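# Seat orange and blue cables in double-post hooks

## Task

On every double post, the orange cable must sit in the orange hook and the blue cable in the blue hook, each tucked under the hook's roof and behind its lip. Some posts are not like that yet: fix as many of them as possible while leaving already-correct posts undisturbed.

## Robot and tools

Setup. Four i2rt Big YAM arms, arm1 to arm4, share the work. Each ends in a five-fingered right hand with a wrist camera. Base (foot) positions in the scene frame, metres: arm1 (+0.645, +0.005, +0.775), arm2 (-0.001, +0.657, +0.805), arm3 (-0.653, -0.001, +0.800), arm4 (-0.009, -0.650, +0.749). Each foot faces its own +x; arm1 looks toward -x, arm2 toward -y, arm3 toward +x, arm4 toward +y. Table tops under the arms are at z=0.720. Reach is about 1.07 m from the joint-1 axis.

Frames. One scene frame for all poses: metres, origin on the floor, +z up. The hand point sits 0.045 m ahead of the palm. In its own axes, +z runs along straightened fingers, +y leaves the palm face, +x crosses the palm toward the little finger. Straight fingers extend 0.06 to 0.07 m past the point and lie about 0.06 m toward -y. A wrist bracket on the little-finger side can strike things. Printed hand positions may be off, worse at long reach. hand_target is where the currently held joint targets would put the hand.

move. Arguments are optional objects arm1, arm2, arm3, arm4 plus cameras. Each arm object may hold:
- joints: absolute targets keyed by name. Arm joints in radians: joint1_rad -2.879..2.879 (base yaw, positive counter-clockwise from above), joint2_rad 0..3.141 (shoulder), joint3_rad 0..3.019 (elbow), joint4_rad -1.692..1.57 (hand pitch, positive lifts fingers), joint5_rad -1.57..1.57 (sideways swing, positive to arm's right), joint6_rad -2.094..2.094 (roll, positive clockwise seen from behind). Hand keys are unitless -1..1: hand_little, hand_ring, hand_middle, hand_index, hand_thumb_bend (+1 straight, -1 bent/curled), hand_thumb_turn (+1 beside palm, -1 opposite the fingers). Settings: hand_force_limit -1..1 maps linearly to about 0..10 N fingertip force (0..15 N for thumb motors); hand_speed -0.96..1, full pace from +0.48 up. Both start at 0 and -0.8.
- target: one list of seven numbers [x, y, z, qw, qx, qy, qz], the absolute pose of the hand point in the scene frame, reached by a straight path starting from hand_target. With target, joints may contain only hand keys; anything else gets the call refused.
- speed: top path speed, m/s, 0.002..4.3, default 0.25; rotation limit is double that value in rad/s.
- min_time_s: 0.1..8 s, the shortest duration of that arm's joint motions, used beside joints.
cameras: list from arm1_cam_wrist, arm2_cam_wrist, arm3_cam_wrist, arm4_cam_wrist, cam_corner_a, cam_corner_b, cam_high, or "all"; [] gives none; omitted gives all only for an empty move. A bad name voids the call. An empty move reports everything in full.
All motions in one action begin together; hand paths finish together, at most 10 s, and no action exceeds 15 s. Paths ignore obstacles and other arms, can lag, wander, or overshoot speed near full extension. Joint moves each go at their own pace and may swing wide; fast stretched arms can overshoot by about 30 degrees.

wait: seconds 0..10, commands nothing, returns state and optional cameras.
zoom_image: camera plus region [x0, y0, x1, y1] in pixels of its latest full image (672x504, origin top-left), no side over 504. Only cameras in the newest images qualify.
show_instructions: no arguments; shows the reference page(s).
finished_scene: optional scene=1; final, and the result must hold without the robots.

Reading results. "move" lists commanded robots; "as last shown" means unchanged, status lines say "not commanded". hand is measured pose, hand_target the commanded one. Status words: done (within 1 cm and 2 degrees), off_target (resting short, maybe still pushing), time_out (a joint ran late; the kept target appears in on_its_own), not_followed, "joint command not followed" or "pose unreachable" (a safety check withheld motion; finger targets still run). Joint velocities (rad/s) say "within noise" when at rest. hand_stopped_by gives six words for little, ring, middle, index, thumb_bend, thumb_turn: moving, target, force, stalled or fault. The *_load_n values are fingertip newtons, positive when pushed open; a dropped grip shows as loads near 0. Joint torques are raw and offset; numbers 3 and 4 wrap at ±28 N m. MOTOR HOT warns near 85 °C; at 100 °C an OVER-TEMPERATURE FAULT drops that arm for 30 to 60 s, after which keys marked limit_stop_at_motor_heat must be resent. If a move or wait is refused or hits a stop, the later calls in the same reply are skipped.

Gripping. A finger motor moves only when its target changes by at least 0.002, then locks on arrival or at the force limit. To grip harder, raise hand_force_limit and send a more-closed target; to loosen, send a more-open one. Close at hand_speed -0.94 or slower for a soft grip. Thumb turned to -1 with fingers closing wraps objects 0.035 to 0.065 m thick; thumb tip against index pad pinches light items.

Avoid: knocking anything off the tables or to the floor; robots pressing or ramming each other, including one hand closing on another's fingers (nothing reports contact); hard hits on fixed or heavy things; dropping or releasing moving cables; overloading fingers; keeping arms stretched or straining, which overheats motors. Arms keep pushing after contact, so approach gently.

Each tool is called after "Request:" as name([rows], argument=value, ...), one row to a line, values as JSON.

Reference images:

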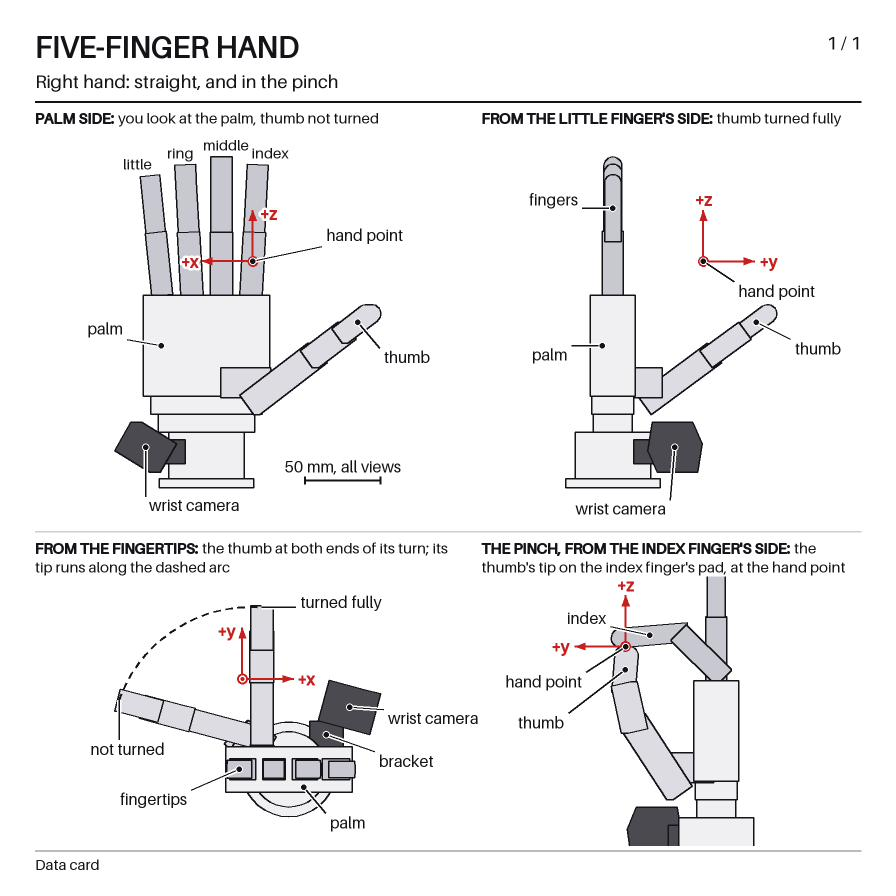

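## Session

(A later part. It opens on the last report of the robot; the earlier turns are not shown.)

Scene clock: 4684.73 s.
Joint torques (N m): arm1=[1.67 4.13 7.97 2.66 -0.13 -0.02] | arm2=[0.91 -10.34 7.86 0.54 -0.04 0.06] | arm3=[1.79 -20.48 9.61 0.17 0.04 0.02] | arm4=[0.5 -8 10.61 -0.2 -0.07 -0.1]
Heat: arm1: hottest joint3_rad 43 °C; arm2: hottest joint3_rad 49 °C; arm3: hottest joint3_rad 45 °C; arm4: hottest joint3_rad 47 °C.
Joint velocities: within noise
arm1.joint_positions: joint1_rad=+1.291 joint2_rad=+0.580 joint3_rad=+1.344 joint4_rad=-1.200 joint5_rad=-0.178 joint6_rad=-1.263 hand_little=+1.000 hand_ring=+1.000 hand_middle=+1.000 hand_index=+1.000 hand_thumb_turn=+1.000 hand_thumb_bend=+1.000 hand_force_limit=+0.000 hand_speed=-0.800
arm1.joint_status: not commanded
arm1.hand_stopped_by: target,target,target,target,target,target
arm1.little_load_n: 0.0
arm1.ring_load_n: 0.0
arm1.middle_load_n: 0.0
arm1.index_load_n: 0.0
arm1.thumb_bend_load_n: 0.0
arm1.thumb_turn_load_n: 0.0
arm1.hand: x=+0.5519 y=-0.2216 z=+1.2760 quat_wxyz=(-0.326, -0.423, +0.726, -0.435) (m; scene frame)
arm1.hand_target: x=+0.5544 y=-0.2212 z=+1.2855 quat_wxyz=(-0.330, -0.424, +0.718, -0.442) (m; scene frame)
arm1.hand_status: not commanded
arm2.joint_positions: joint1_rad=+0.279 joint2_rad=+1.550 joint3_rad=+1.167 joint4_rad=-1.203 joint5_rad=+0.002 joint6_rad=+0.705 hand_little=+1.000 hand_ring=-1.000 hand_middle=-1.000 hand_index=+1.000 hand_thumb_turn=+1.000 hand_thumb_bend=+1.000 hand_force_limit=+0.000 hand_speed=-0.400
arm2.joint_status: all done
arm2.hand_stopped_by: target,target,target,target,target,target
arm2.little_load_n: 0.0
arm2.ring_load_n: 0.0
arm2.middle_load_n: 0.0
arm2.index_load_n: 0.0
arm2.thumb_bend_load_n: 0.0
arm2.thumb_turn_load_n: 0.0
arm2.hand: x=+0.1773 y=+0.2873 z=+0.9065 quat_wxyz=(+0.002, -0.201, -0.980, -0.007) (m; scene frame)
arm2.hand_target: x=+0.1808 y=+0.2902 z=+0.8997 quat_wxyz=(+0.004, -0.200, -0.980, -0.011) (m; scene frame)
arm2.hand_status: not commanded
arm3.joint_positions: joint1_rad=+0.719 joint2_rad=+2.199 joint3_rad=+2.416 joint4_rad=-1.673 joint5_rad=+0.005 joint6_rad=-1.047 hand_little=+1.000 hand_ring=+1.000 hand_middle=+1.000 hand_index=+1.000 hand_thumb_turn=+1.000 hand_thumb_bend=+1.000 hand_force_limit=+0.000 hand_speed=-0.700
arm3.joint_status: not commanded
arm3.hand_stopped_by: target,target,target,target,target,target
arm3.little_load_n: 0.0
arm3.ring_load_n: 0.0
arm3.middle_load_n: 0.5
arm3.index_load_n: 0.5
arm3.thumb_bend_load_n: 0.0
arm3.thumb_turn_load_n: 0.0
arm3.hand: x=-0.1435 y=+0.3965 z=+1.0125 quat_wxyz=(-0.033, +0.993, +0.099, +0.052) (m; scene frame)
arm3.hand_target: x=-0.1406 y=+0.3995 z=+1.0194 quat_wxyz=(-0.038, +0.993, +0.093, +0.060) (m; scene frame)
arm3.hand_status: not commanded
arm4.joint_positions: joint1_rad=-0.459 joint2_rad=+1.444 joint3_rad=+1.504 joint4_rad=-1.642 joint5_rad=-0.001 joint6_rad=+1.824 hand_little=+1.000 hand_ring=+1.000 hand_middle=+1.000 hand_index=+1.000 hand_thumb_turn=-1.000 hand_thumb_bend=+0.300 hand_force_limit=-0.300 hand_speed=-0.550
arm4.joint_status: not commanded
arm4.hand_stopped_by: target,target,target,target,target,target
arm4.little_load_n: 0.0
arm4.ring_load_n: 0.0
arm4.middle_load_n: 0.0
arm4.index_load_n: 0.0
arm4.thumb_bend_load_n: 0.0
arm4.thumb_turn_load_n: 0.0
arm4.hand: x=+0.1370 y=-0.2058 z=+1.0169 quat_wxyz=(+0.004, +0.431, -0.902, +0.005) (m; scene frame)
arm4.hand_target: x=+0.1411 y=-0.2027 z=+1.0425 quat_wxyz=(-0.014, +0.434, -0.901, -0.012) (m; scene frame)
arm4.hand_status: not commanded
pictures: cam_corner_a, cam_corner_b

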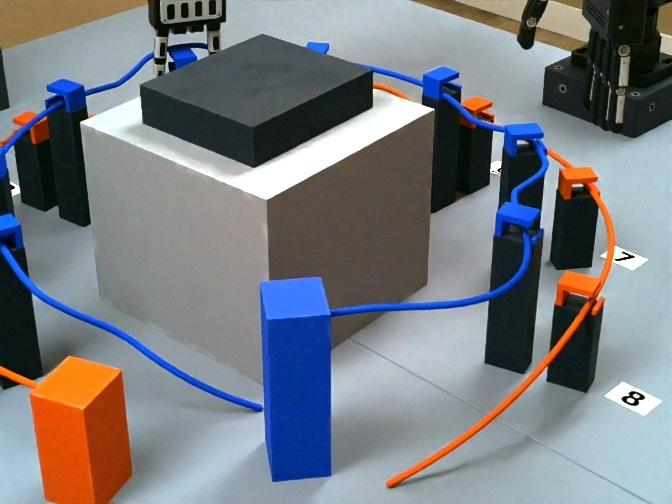

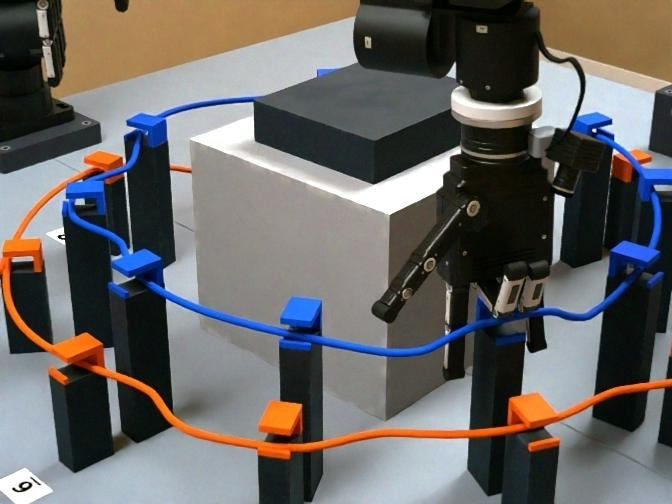

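Request:
zoom_image(camera="cam_corner_b", region=[450, 260, 550, 360])

Request:
zoom_image(camera="cam_corner_a", region=[140, 25, 230, 95])

Scaled by 5.040.

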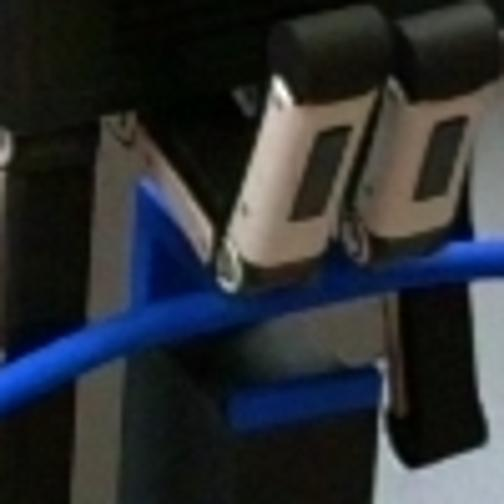

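Scaled by 5.600.

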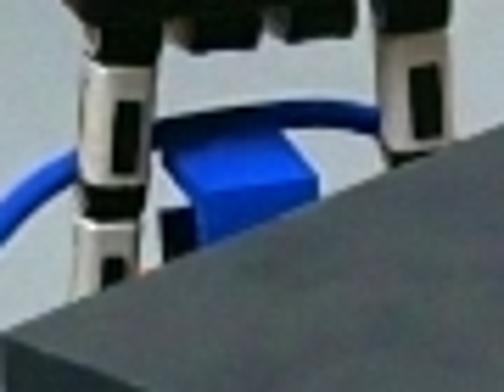

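Request:
move(arm2={"joints": {"joint1_rad": 0.301, "joint3_rad": 1.1185, "joint4_rad": -1.154, "joint6_rad": 0.724}, "min_time_s": 1.0}, cameras=["cam_corner_a", "cam_corner_b"])

Request:
zoom_image(camera="cam_corner_b", region=[450, 260, 550, 360])

Request:
zoom_image(camera="cam_corner_a", region=[140, 25, 230, 95])

Scene clock: 4843.30 s.
Joint torques (N m): arm1=[1.73 4.01 7.94 2.67 -0.13 -0.02] | arm2=[0.85 -10.05 7.82 0.65 -0.05 0.06] | arm3=[1.26 -20.6 9.52 0.06 0.05 0] | arm4=[0.26 -7.77 10.66 -0.25 -0.08 -0.08]
Heat: arm1: hottest joint3_rad 43 °C; arm2: hottest joint3_rad 48 °C; arm3: hottest joint3_rad 45 °C; arm4: hottest joint3_rad 48 °C.
move: arm2 done
Joint velocities: within noise
arm1, arm3, arm4: as last shown
arm2.joint_positions: joint1_rad=+0.289 joint2_rad=+1.550 joint3_rad=+1.127 joint4_rad=-1.162 joint5_rad=+0.002 joint6_rad=+0.716 hand_little=+1.000 hand_ring=-1.000 hand_middle=-1.000 hand_index=+1.000 hand_thumb_turn=+1.000 hand_thumb_bend=+1.000 hand_force_limit=+0.000 hand_speed=-0.400
arm2.joint_status: all done
arm2.hand_stopped_by: target,target,target,target,target,target
arm2.little_load_n: 0.0
arm2.ring_load_n: 0.0
arm2.middle_load_n: 0.0
arm2.index_load_n: 0.0
arm2.thumb_bend_load_n: 0.0
arm2.thumb_turn_load_n: 0.0
arm2.hand: x=+0.1801 y=+0.2939 z=+0.8925 quat_wxyz=(+0.001, -0.201, -0.979, -0.006)
arm2.hand_target: x=+0.1839 y=+0.2976 z=+0.8857 quat_wxyz=(+0.004, -0.199, -0.980, -0.010)
arm2.hand_status: not commanded
arm3.ring_load_n: -0.5
arm3.middle_load_n: 0.0
arm3.index_load_n: 0.0

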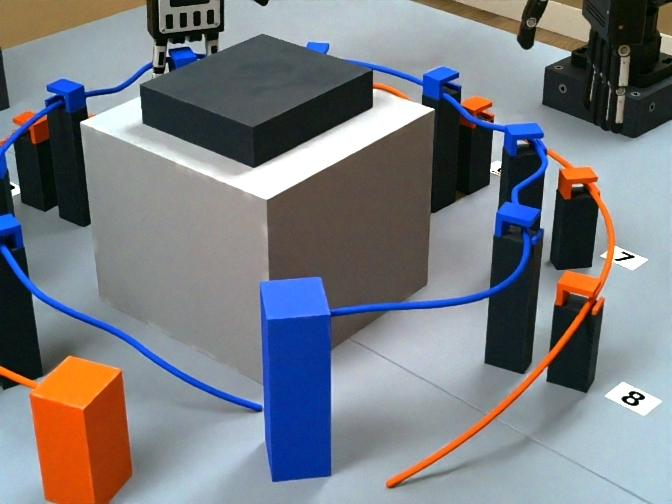

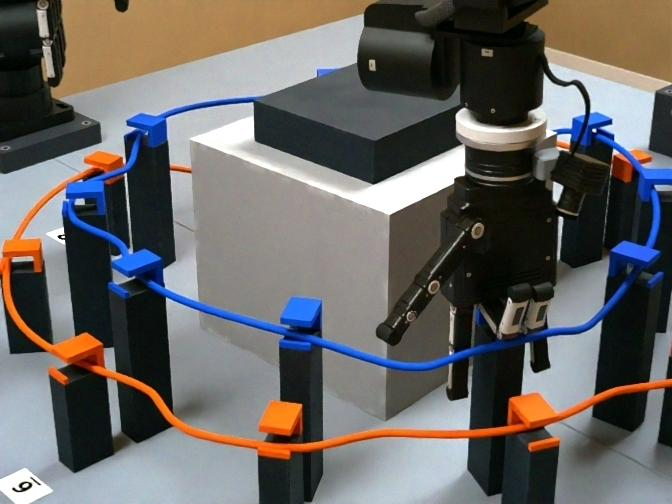

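Scaled by 5.040.

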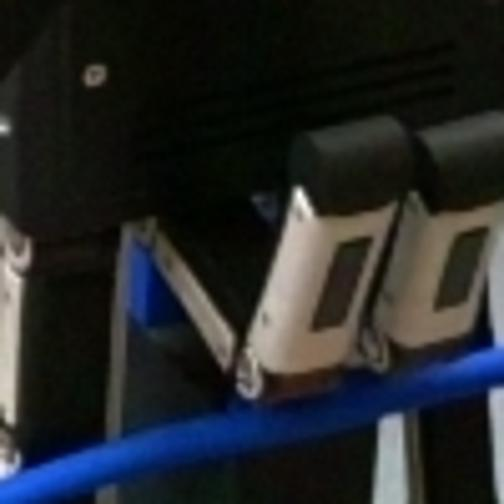

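Scaled by 5.600.

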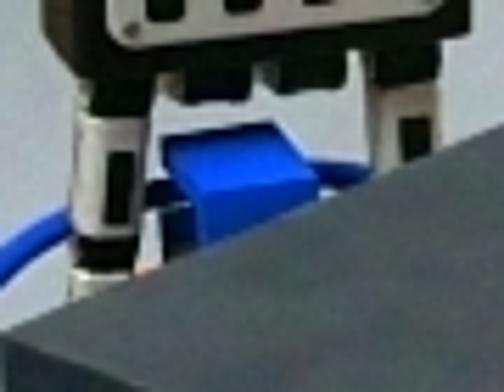

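Request:
move(arm2={"joints": {"joint1_rad": 0.268, "joint3_rad": 1.111, "joint4_rad": -1.094, "joint6_rad": 0.696}, "min_time_s": 1.0}, cameras=["cam_corner_a", "cam_corner_b"])

Request:
zoom_image(camera="cam_corner_b", region=[450, 260, 550, 360])

Request:
zoom_image(camera="cam_corner_a", region=[140, 25, 230, 95])

Scene clock: 4889.80 s.
Joint torques (N m): arm1=[1.67 4.07 7.98 2.67 -0.14 -0.03] | arm2=[-0.67 -9.99 7.77 1.14 -0.07 -0.09] | arm3=[2.08 -21.07 9.57 0.18 0.04 0.02] | arm4=[0.44 -8 10.69 -0.24 -0.06 -0.08]
Heat: arm1: hottest joint3_rad 43 °C; arm2: hottest joint3_rad 47 °C; arm3: hottest joint3_rad 45 °C; arm4: hottest joint3_rad 48 °C.
move: arm2 done
Joint velocities: within noise
arm1, arm3, arm4: as last shown
arm2.joint_positions: joint1_rad=+0.279 joint2_rad=+1.550 joint3_rad=+1.119 joint4_rad=-1.115 joint5_rad=+0.003 joint6_rad=+0.706 hand_little=+1.000 hand_ring=-1.000 hand_middle=-1.000 hand_index=+1.000 hand_thumb_turn=+1.000 hand_thumb_bend=+1.000 hand_force_limit=+0.000 hand_speed=-0.400
arm2.joint_status: all done
arm2.hand_stopped_by: target,target,target,target,target,target
arm2.little_load_n: 0.0
arm2.ring_load_n: 0.0
arm2.middle_load_n: 0.0
arm2.index_load_n: 0.0
arm2.thumb_bend_load_n: 0.0
arm2.thumb_turn_load_n: 0.0
arm2.hand: x=+0.1784 y=+0.2839 z=+0.8886 quat_wxyz=(-0.008, -0.202, -0.979, +0.011)
arm2.hand_target: x=+0.1744 y=+0.2809 z=+0.8816 quat_wxyz=(-0.008, -0.202, -0.979, +0.012)
arm2.hand_status: not commanded
arm3.ring_load_n: 0.0

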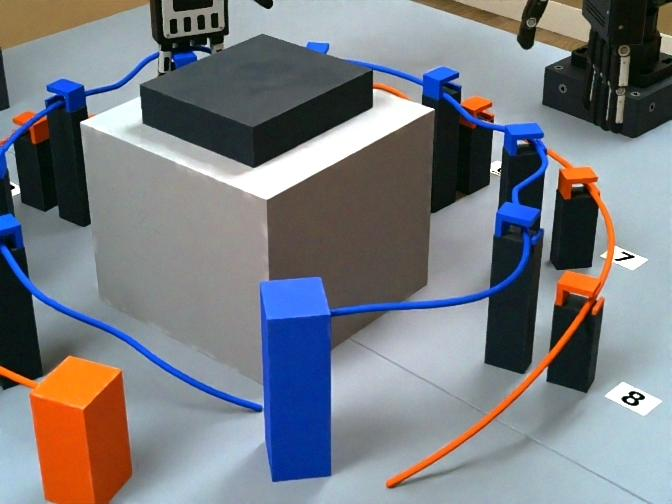

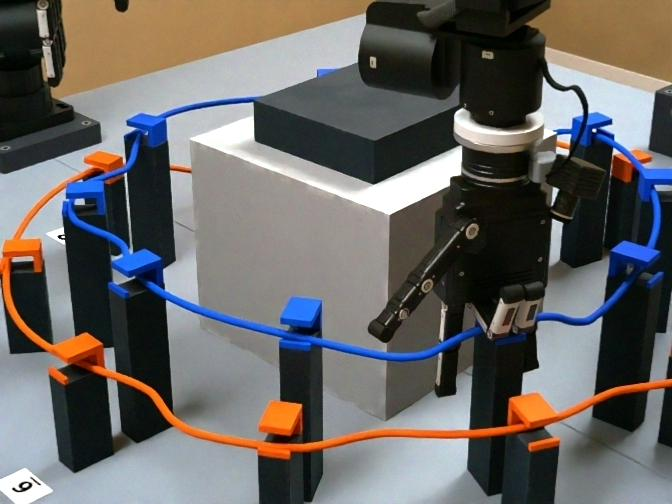

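Scaled by 5.040.

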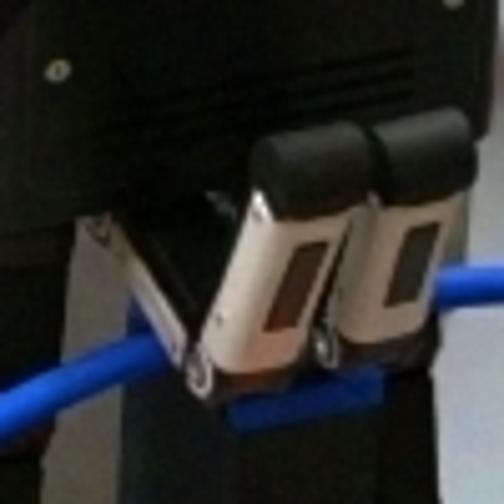

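Scaled by 5.600.

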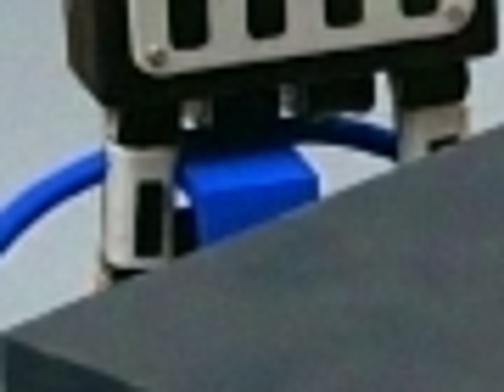

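Request:
move(arm2={"joints": {"joint1_rad": 0.256, "joint2_rad": 1.516, "joint3_rad": 1.282, "joint4_rad": -1.309, "joint6_rad": 0.684}, "min_time_s": 1.2})

Request:
move(arm2={"joints": {"joint1_rad": 0.299, "joint2_rad": 1.48, "joint3_rad": 1.199, "joint6_rad": 0.723}, "min_time_s": 1.0}, cameras=["cam_corner_a", "cam_corner_b"])

Request:
zoom_image(camera="cam_corner_b", region=[450, 260, 550, 360])

Request:
zoom_image(camera="cam_corner_a", region=[140, 25, 230, 95])

Scene clock: 5005.60 s.
Joint torques (N m): arm1=[1.79 4.01 7.95 2.67 -0.14 -0.02] | arm2=[-0.5 -11.87 12.93 -0.13 -0.07 -0.1] | arm3=[1.26 -20.84 9.66 0.02 0.05 0.04] | arm4=[0.32 -7.94 10.63 -0.24 -0.07 -0.09]
Heat: arm1: hottest joint3_rad 43 °C; arm2: hottest joint3_rad 44 °C; arm3: hottest joint3_rad 45 °C; arm4: hottest joint3_rad 48 °C.
move: arm2 done
Joint velocities: within noise
arm1, arm3, arm4: as last shown
arm2.joint_positions: joint1_rad=+0.267 joint2_rad=+1.528 joint3_rad=+1.233 joint4_rad=-1.302 joint5_rad=+0.003 joint6_rad=+0.692 hand_little=+1.000 hand_ring=-1.000 hand_middle=-1.000 hand_index=+1.000 hand_thumb_turn=+1.000 hand_thumb_bend=+1.000 hand_force_limit=+0.000 hand_speed=-0.400
arm2.joint_status: all done
arm2.hand_stopped_by: target,target,target,target,target,target
arm2.little_load_n: 0.0
arm2.ring_load_n: 0.0
arm2.middle_load_n: 0.0
arm2.index_load_n: 0.0
arm2.thumb_bend_load_n: 0.0
arm2.thumb_turn_load_n: 0.0
arm2.hand: x=+0.1720 y=+0.2860 z=+0.9393 quat_wxyz=(+0.004, -0.200, -0.980, -0.012)
arm2.hand_target: x=+0.1719 y=+0.2693 z=+0.9613 quat_wxyz=(-0.008, -0.202, -0.979, +0.012)
arm2.hand_status: not commanded
pictures: none

Scene clock: 5006.97 s.
Joint torques (N m): arm1=[1.67 4.01 7.97 2.67 -0.14 -0.02] | arm2=[0.62 -11.99 8.24 -0.12 -0.06 0.08] | arm3=[1.38 -20.6 9.63 0.21 0.01 -0.01] | arm4=[0.5 -7.94 10.65 -0.25 -0.07 -0.09]
Heat: arm1: hottest joint3_rad 43 °C; arm2: hottest joint3_rad 44 °C; arm3: hottest joint3_rad 45 °C; arm4: hottest joint3_rad 48 °C.
move: arm2 done
Joint velocities: within noise
arm1, arm3, arm4: as last shown
arm2.joint_positions: joint1_rad=+0.289 joint2_rad=+1.497 joint3_rad=+1.207 joint4_rad=-1.302 joint5_rad=+0.003 joint6_rad=+0.715 hand_little=+1.000 hand_ring=-1.000 hand_middle=-1.000 hand_index=+1.000 hand_thumb_turn=+1.000 hand_thumb_bend=+1.000 hand_force_limit=+0.000 hand_speed=-0.400
arm2.joint_status: all done
arm2.hand_stopped_by: target,target,target,target,target,target
arm2.little_load_n: 0.0
arm2.ring_load_n: 0.0
arm2.middle_load_n: 0.0
arm2.index_load_n: 0.0
arm2.thumb_bend_load_n: 0.0
arm2.thumb_turn_load_n: 0.0
arm2.hand: x=+0.1782 y=+0.2981 z=+0.9428 quat_wxyz=(+0.003, -0.201, -0.979, -0.009)
arm2.hand_target: x=+0.1804 y=+0.3044 z=+0.9466 quat_wxyz=(+0.003, -0.200, -0.980, -0.008)
arm2.hand_status: not commanded
arm3.thumb_bend_load_n: -0.5
arm4.thumb_bend_load_n: -0.5

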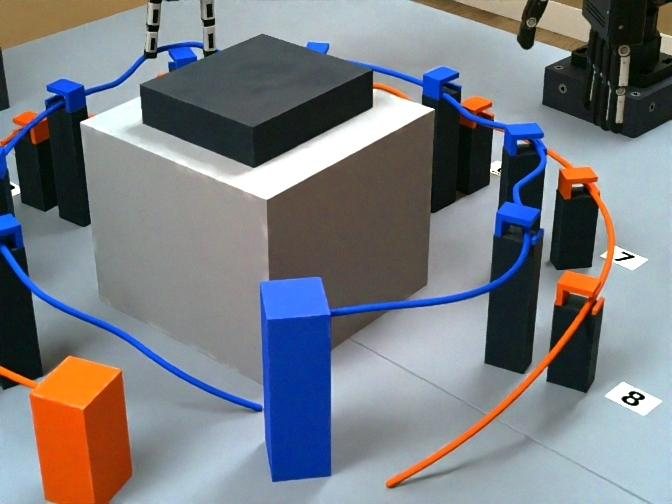

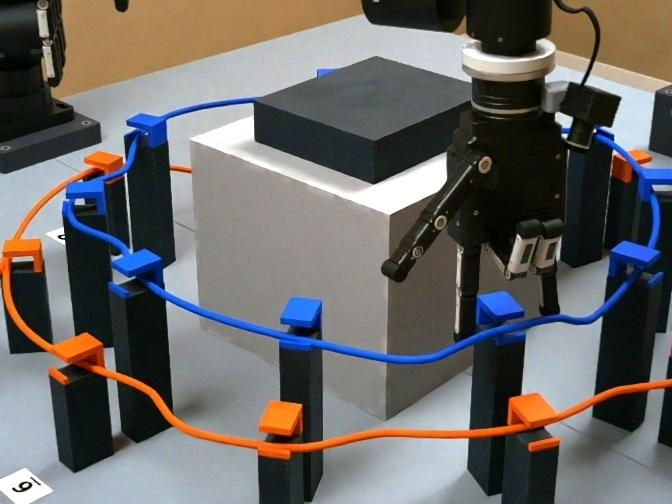

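Scaled by 5.040.

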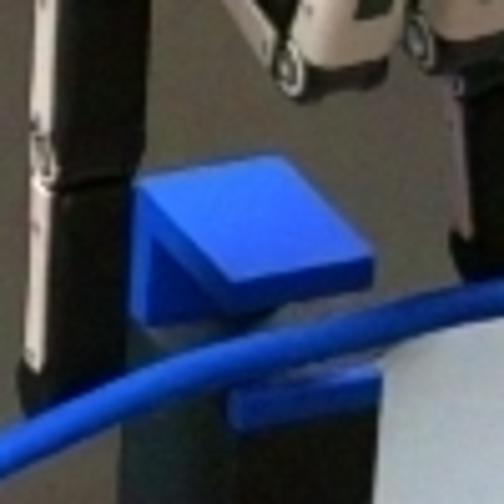

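Scaled by 5.600.

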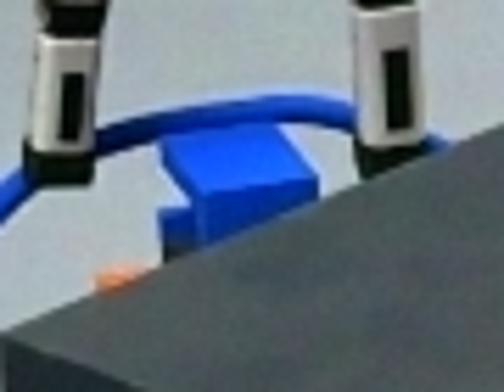

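Request:
move(arm2={"joints": {"joint1_rad": 0.302, "joint2_rad": 1.536, "joint3_rad": 1.135, "joint4_rad": -1.193, "joint6_rad": 0.726}, "min_time_s": 1.1}, cameras=["cam_corner_a", "cam_corner_b"])

Request:
zoom_image(camera="cam_corner_b", region=[450, 260, 550, 360])

Request:
zoom_image(camera="cam_corner_a", region=[140, 25, 230, 95])

Scene clock: 5018.33 s.
Joint torques (N m): arm1=[1.73 4.07 7.97 2.66 -0.13 -0.02] | arm2=[0.56 -9.93 7.87 0.62 -0.09 0.09] | arm3=[1.08 -20.6 9.61 -0.03 0 0.03] | arm4=[0.44 -7.82 10.66 -0.25 -0.08 -0.07]
Heat: arm1: hottest joint3_rad 43 °C; arm2: hottest joint3_rad 45 °C; arm3: hottest joint3_rad 45 °C; arm4: hottest joint3_rad 48 °C.
move: arm2 done
Joint velocities: within noise
arm1, arm3, arm4: as last shown
arm2.joint_positions: joint1_rad=+0.291 joint2_rad=+1.527 joint3_rad=+1.142 joint4_rad=-1.201 joint5_rad=+0.003 joint6_rad=+0.719 hand_little=+1.000 hand_ring=-1.000 hand_middle=-1.000 hand_index=+1.000 hand_thumb_turn=+1.000 hand_thumb_bend=+1.000 hand_force_limit=+0.000 hand_speed=-0.400
arm2.joint_status: all done
arm2.hand_stopped_by: target,target,target,target,target,target
arm2.little_load_n: 0.0
arm2.ring_load_n: 0.0
arm2.middle_load_n: 0.0
arm2.index_load_n: 0.0
arm2.thumb_bend_load_n: -0.5
arm2.thumb_turn_load_n: 0.0
arm2.hand: x=+0.1795 y=+0.2975 z=+0.9068 quat_wxyz=(+0.002, -0.202, -0.979, -0.007)
arm2.hand_target: x=+0.1835 y=+0.3001 z=+0.9010 quat_wxyz=(+0.004, -0.200, -0.980, -0.010)
arm2.hand_status: not commanded
arm3.thumb_bend_load_n: 0.0
arm4.thumb_bend_load_n: 0.0

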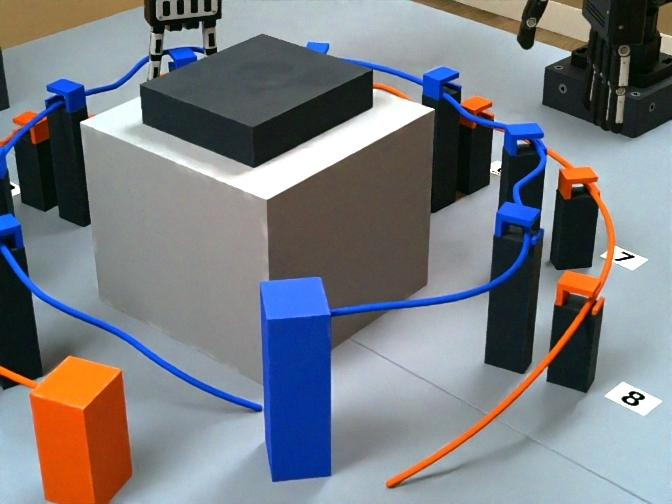

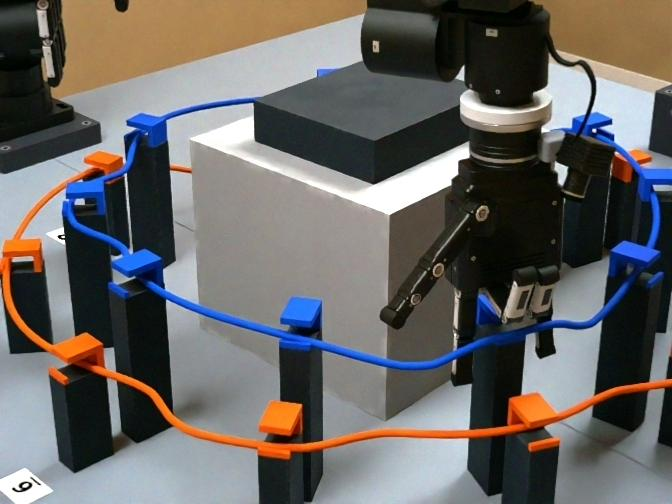

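Scaled by 5.040.

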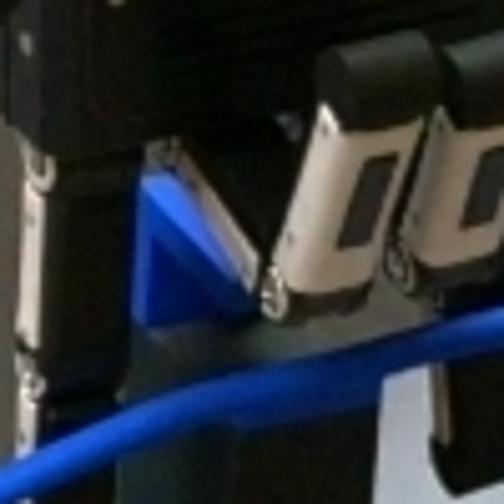

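Scaled by 5.600.

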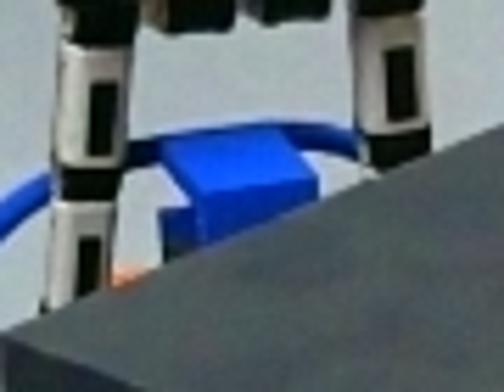

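Request:
move(arm2={"joints": {"joint2_rad": 1.543, "joint3_rad": 1.1205, "joint4_rad": -1.171}, "min_time_s": 0.8}, cameras=["cam_corner_a", "cam_corner_b"])

Request:
zoom_image(camera="cam_corner_b", region=[450, 260, 550, 360])

Request:
zoom_image(camera="cam_corner_a", region=[140, 25, 230, 95])

Scene clock: 5096.77 s.
Joint torques (N m): arm1=[1.73 4.13 7.98 2.67 -0.14 -0.02] | arm2=[0.91 -9.76 7.87 0.7 -0.07 0.11] | arm3=[1.2 -20.42 9.65 0.14 0.05 0.04] | arm4=[0.5 -8.06 10.66 -0.21 -0.07 -0.08]
Heat: arm1: hottest joint3_rad 43 °C; arm2: hottest joint3_rad 43 °C; arm3: hottest joint3_rad 45 °C; arm4: hottest joint3_rad 48 °C.
move: arm2 done
Joint velocities: within noise
arm1, arm3, arm4: as last shown
arm1.index_load_n: -0.5
arm2.joint_positions: joint1_rad=+0.291 joint2_rad=+1.532 joint3_rad=+1.129 joint4_rad=-1.180 joint5_rad=+0.003 joint6_rad=+0.719 hand_little=+1.000 hand_ring=-1.000 hand_middle=-1.000 hand_index=+1.000 hand_thumb_turn=+1.000 hand_thumb_bend=+1.000 hand_force_limit=+0.000 hand_speed=-0.400
arm2.joint_status: all done
arm2.hand_stopped_by: target,target,target,target,target,target
arm2.little_load_n: 0.0
arm2.ring_load_n: 0.0
arm2.middle_load_n: 0.0
arm2.index_load_n: 0.0
arm2.thumb_bend_load_n: 0.0
arm2.thumb_turn_load_n: 0.0
arm2.hand: x=+0.1796 y=+0.2973 z=+0.9004 quat_wxyz=(+0.001, -0.202, -0.979, -0.005)
arm2.hand_target: x=+0.1834 y=+0.3005 z=+0.8932 quat_wxyz=(+0.004, -0.200, -0.980, -0.010)
arm2.hand_status: not commanded
arm3.thumb_turn_load_n: -0.5
arm4.thumb_turn_load_n: 0.5

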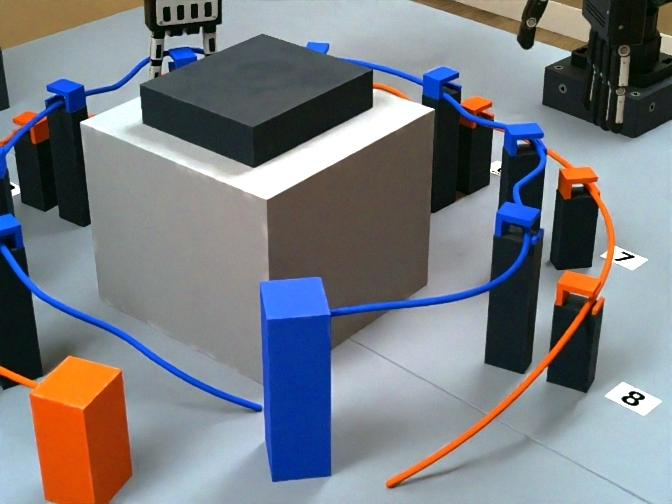

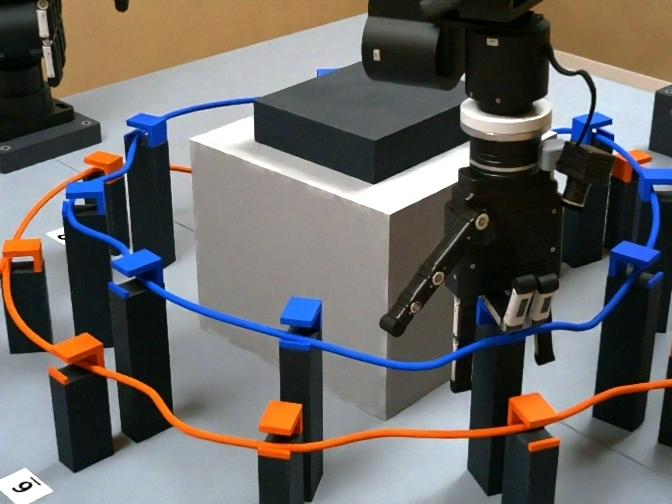

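Scaled by 5.040.

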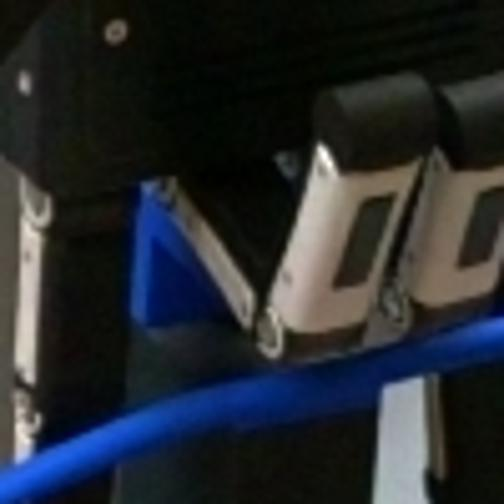

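Scaled by 5.600.

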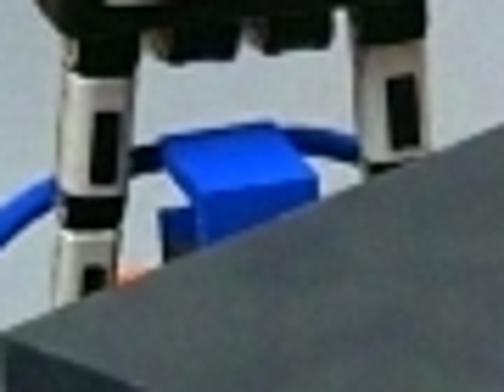

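Request:
move(arm2={"joints": {"joint1_rad": 0.315, "joint3_rad": 1.1165, "joint4_rad": -1.127, "joint6_rad": 0.740, "hand_middle": 0.15}, "min_time_s": 0.8}, cameras=["cam_corner_a", "cam_corner_b"])

Request:
zoom_image(camera="cam_corner_b", region=[450, 260, 550, 360])

Request:
zoom_image(camera="cam_corner_a", region=[140, 25, 230, 95])

Scene clock: 5213.23 s.
Joint torques (N m): arm1=[1.67 4.13 7.98 2.66 -0.13 -0.02] | arm2=[1.2 -9.82 8.02 1.03 -0.22 0.06] | arm3=[0.91 -21.01 9.65 0.24 0.03 0.02] | arm4=[0.38 -8 10.62 -0.24 -0.07 -0.09]
Heat: arm1: hottest joint3_rad 43 °C; arm2: hottest joint3_rad 44 °C; arm3: hottest joint3_rad 45 °C; arm4: hottest joint3_rad 48 °C.
move: arm2 done
Joint velocities: within noise
arm1, arm3, arm4: as last shown
arm1.index_load_n: 0.0
arm2.joint_positions: joint1_rad=+0.299 joint2_rad=+1.532 joint3_rad=+1.122 joint4_rad=-1.144 joint5_rad=+0.006 joint6_rad=+0.734 hand_little=+1.000 hand_ring=-1.000 hand_middle=+0.150 hand_index=+1.000 hand_thumb_turn=+1.000 hand_thumb_bend=+1.000 hand_force_limit=+0.000 hand_speed=-0.400
arm2.joint_status: all done
arm2.hand_stopped_by: target,target,target,target,target,target
arm2.little_load_n: 0.0
arm2.ring_load_n: 0.0
arm2.middle_load_n: -1.5
arm2.index_load_n: 0.0
arm2.thumb_bend_load_n: 0.0
arm2.thumb_turn_load_n: 0.5
arm2.hand: x=+0.1847 y=+0.2912 z=+0.8973 quat_wxyz=(-0.005, -0.205, -0.979, +0.009)
arm2.hand_target: x=+0.1920 y=+0.2926 z=+0.8909 quat_wxyz=(-0.006, -0.201, -0.980, +0.008)
arm2.hand_status: not commanded
arm3.thumb_turn_load_n: 0.0
arm4.thumb_turn_load_n: 0.0

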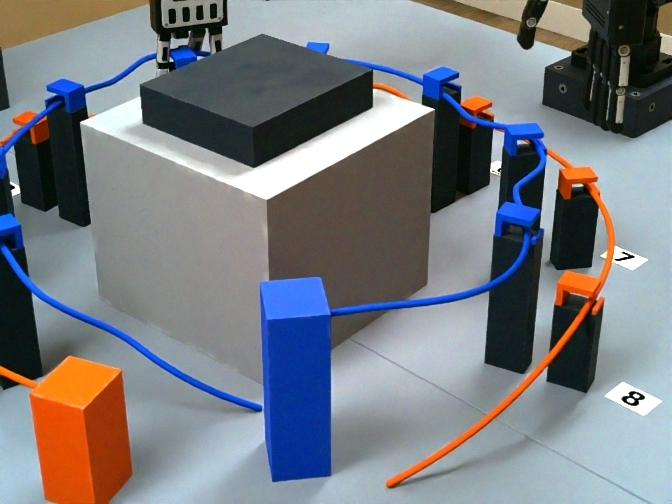

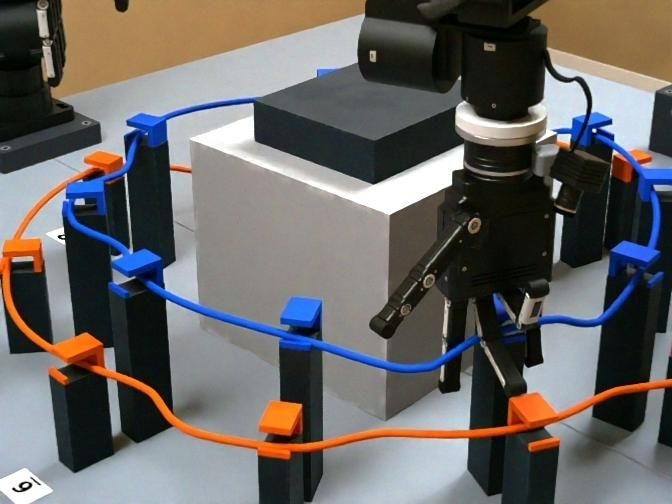

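Scaled by 5.040.

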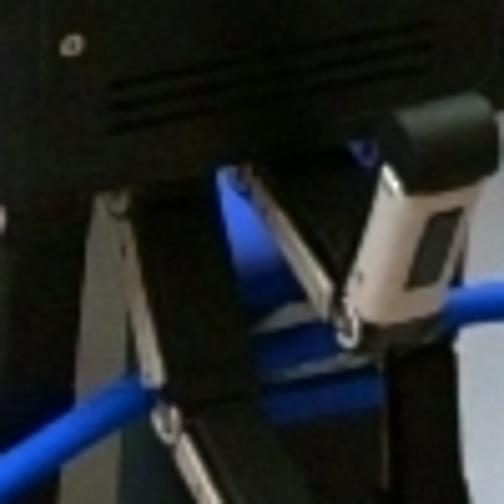

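Scaled by 5.600.

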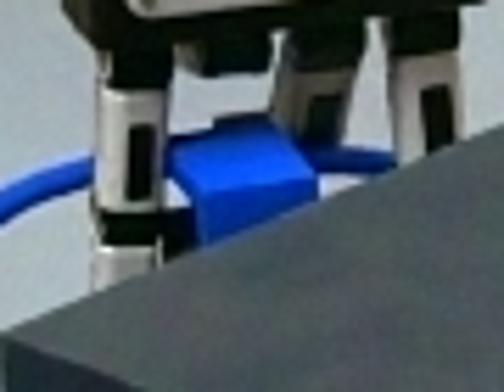

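Request:
move(arm2={"joints": {"hand_middle": 0.5}}, cameras=["cam_corner_a", "cam_corner_b"])

Request:
zoom_image(camera="cam_corner_b", region=[450, 260, 550, 360])

Request:
zoom_image(camera="cam_corner_a", region=[140, 25, 230, 95])

Scene clock: 5247.77 s.
Joint torques (N m): arm1=[1.67 4.01 7.97 2.67 -0.13 -0.02] | arm2=[1.61 -9.93 7.98 0.96 -0.26 0.06] | arm3=[1.08 -20.6 9.66 0.2 0.03 -0.01] | arm4=[0.5 -7.82 10.66 -0.25 -0.08 -0.08]
Heat: arm1: hottest joint3_rad 43 °C; arm2: hottest joint3_rad 45 °C; arm3: hottest joint3_rad 45 °C; arm4: hottest joint3_rad 48 °C.
move: arm2 done
Joint velocities: within noise
arm1.joint_positions: joint1_rad=+1.291 joint2_rad=+0.580 joint3_rad=+1.344 joint4_rad=-1.200 joint5_rad=-0.178 joint6_rad=-1.263 hand_little=+1.000 hand_ring=+1.000 hand_middle=+1.000 hand_index=+1.000 hand_thumb_turn=+1.000 hand_thumb_bend=+1.000 hand_force_limit=+0.000 hand_speed=-0.800
arm1.joint_status: not commanded
arm1.hand_stopped_by: target,target,target,target,target,target
arm1.little_load_n: 0.0
arm1.ring_load_n: 0.0
arm1.middle_load_n: 0.0
arm1.index_load_n: 0.0
arm1.thumb_bend_load_n: 0.0
arm1.thumb_turn_load_n: 0.0
arm1.hand: x=+0.5519 y=-0.2216 z=+1.2760 quat_wxyz=(-0.326, -0.423, +0.726, -0.435)
arm1.hand_target: x=+0.5544 y=-0.2212 z=+1.2855 quat_wxyz=(-0.330, -0.424, +0.718, -0.442)
arm1.hand_status: not commanded
arm2.joint_positions: joint1_rad=+0.299 joint2_rad=+1.532 joint3_rad=+1.122 joint4_rad=-1.143 joint5_rad=+0.007 joint6_rad=+0.736 hand_little=+1.000 hand_ring=-1.000 hand_middle=+0.499 hand_index=+1.000 hand_thumb_turn=+1.000 hand_thumb_bend=+1.000 hand_force_limit=+0.000 hand_speed=-0.400
arm2.joint_status: all done
arm2.hand_stopped_by: target,target,target,target,target,target
arm2.little_load_n: 0.0
arm2.ring_load_n: 0.0
arm2.middle_load_n: -4.5
arm2.index_load_n: 0.5
arm2.thumb_bend_load_n: 0.0
arm2.thumb_turn_load_n: 0.0
arm2.hand: x=+0.1847 y=+0.2909 z=+0.8972 quat_wxyz=(-0.005, -0.206, -0.978, +0.009)
arm2.hand_target: x=+0.1920 y=+0.2926 z=+0.8909 quat_wxyz=(-0.006, -0.201, -0.980, +0.008)
arm2.hand_status: not commanded
arm3.joint_positions: joint1_rad=+0.719 joint2_rad=+2.199 joint3_rad=+2.416 joint4_rad=-1.673 joint5_rad=+0.005 joint6_rad=-1.047 hand_little=+1.000 hand_ring=+1.000 hand_middle=+1.000 hand_index=+1.000 hand_thumb_turn=+1.000 hand_thumb_bend=+1.000 hand_force_limit=+0.000 hand_speed=-0.700
arm3.joint_status: not commanded
arm3.hand_stopped_by: target,target,target,target,target,target
arm3.little_load_n: 0.0
arm3.ring_load_n: 0.0
arm3.middle_load_n: 0.0
arm3.index_load_n: 0.0
arm3.thumb_bend_load_n: 0.0
arm3.thumb_turn_load_n: 0.0
arm3.hand: x=-0.1435 y=+0.3965 z=+1.0125 quat_wxyz=(-0.033, +0.993, +0.099, +0.052)
arm3.hand_target: x=-0.1406 y=+0.3995 z=+1.0194 quat_wxyz=(-0.038, +0.993, +0.093, +0.060)
arm3.hand_status: not commanded
arm4.joint_positions: joint1_rad=-0.459 joint2_rad=+1.444 joint3_rad=+1.504 joint4_rad=-1.642 joint5_rad=-0.001 joint6_rad=+1.824 hand_little=+1.000 hand_ring=+1.000 hand_middle=+1.000 hand_index=+1.000 hand_thumb_turn=-1.000 hand_thumb_bend=+0.300 hand_force_limit=-0.300 hand_speed=-0.550
arm4.joint_status: not commanded
arm4.hand_stopped_by: target,target,target,target,target,target
arm4.little_load_n: 0.0
arm4.ring_load_n: 0.0
arm4.middle_load_n: 0.0
arm4.index_load_n: 0.0
arm4.thumb_bend_load_n: 0.0
arm4.thumb_turn_load_n: 0.0
arm4.hand: x=+0.1370 y=-0.2058 z=+1.0169 quat_wxyz=(+0.004, +0.431, -0.902, +0.005)
arm4.hand_target: x=+0.1411 y=-0.2027 z=+1.0425 quat_wxyz=(-0.014, +0.434, -0.901, -0.012)
arm4.hand_status: not commanded

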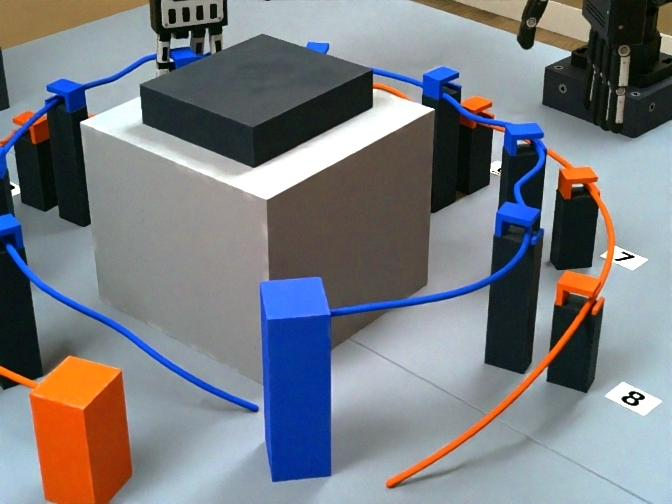

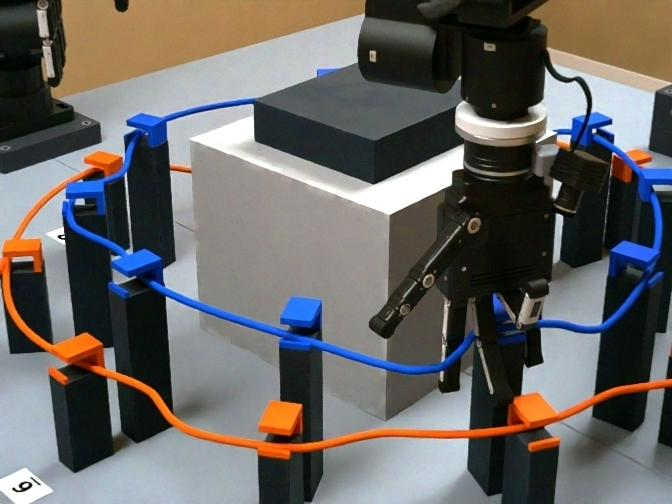

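Scaled by 5.040.

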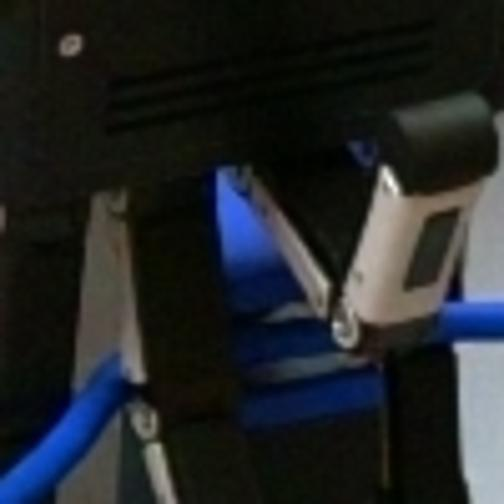

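Scaled by 5.600.

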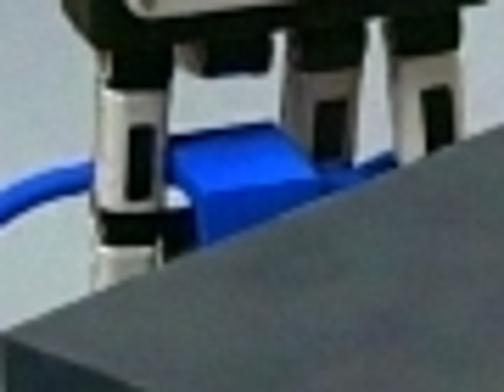

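Request:
zoom_image(camera="cam_corner_b", region=[466, 305, 556, 355])

Request:
zoom_image(camera="cam_corner_a", region=[155, 40, 215, 75])

Scaled by 5.600.

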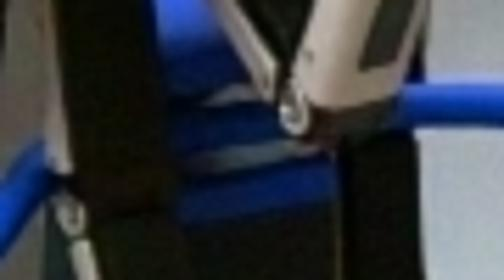

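Scaled by 8.400.

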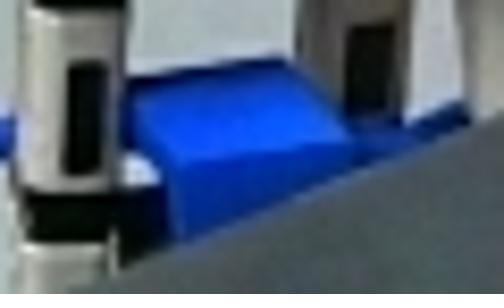

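Request:
move(arm2={"joints": {"hand_ring": 0.02}}, cameras=["cam_corner_a", "cam_corner_b"])

Request:
zoom_image(camera="cam_corner_b", region=[450, 260, 550, 360])

Request:
zoom_image(camera="cam_corner_a", region=[140, 25, 230, 95])

Scene clock: 5334.27 s.
Joint torques (N m): arm1=[1.73 4.07 7.97 2.67 -0.14 -0.02] | arm2=[0.97 -9.82 8.1 0.79 -0.23 0.06] | arm3=[1.08 -21.01 9.69 0.14 0.05 0.03] | arm4=[0.38 -8.12 10.62 -0.23 -0.08 -0.08]
Heat: arm1: hottest joint3_rad 43 °C; arm2: hottest joint3_rad 44 °C; arm3: hottest joint3_rad 45 °C; arm4: hottest joint3_rad 48 °C.
move: arm2 done
Joint velocities: within noise
arm1, arm3, arm4: as last shown
arm2.joint_positions: joint1_rad=+0.299 joint2_rad=+1.532 joint3_rad=+1.122 joint4_rad=-1.143 joint5_rad=+0.007 joint6_rad=+0.736 hand_little=+1.000 hand_ring=+0.020 hand_middle=+0.499 hand_index=+1.000 hand_thumb_turn=+1.000 hand_thumb_bend=+1.000 hand_force_limit=+0.000 hand_speed=-0.400
arm2.joint_status: all done
arm2.hand_stopped_by: target,target,target,target,target,target
arm2.little_load_n: 0.5
arm2.ring_load_n: 0.0
arm2.middle_load_n: -4.5
arm2.index_load_n: 0.5
arm2.thumb_bend_load_n: 0.0
arm2.thumb_turn_load_n: 0.0
arm2.hand: x=+0.1847 y=+0.2909 z=+0.8972 quat_wxyz=(-0.005, -0.207, -0.978, +0.009)
arm2.hand_target: x=+0.1920 y=+0.2926 z=+0.8909 quat_wxyz=(-0.006, -0.201, -0.980, +0.008)
arm2.hand_status: not commanded
arm4.thumb_bend_load_n: -0.5

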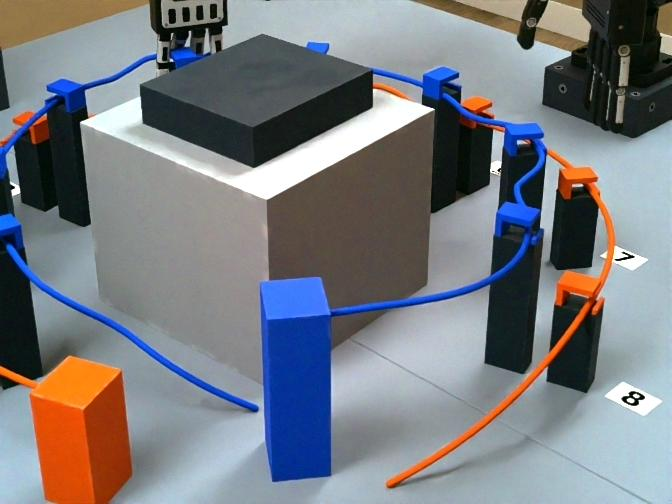

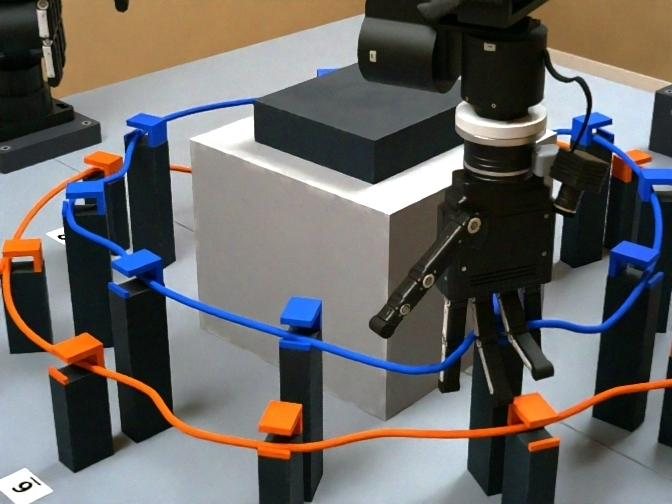

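Scaled by 5.040.

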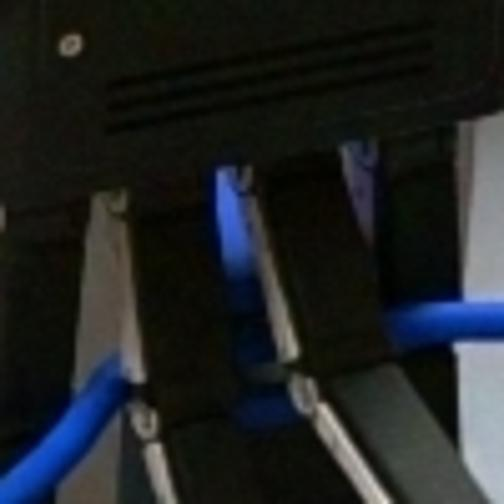

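Scaled by 5.600.

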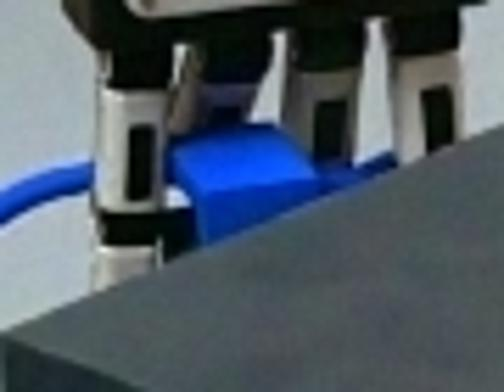

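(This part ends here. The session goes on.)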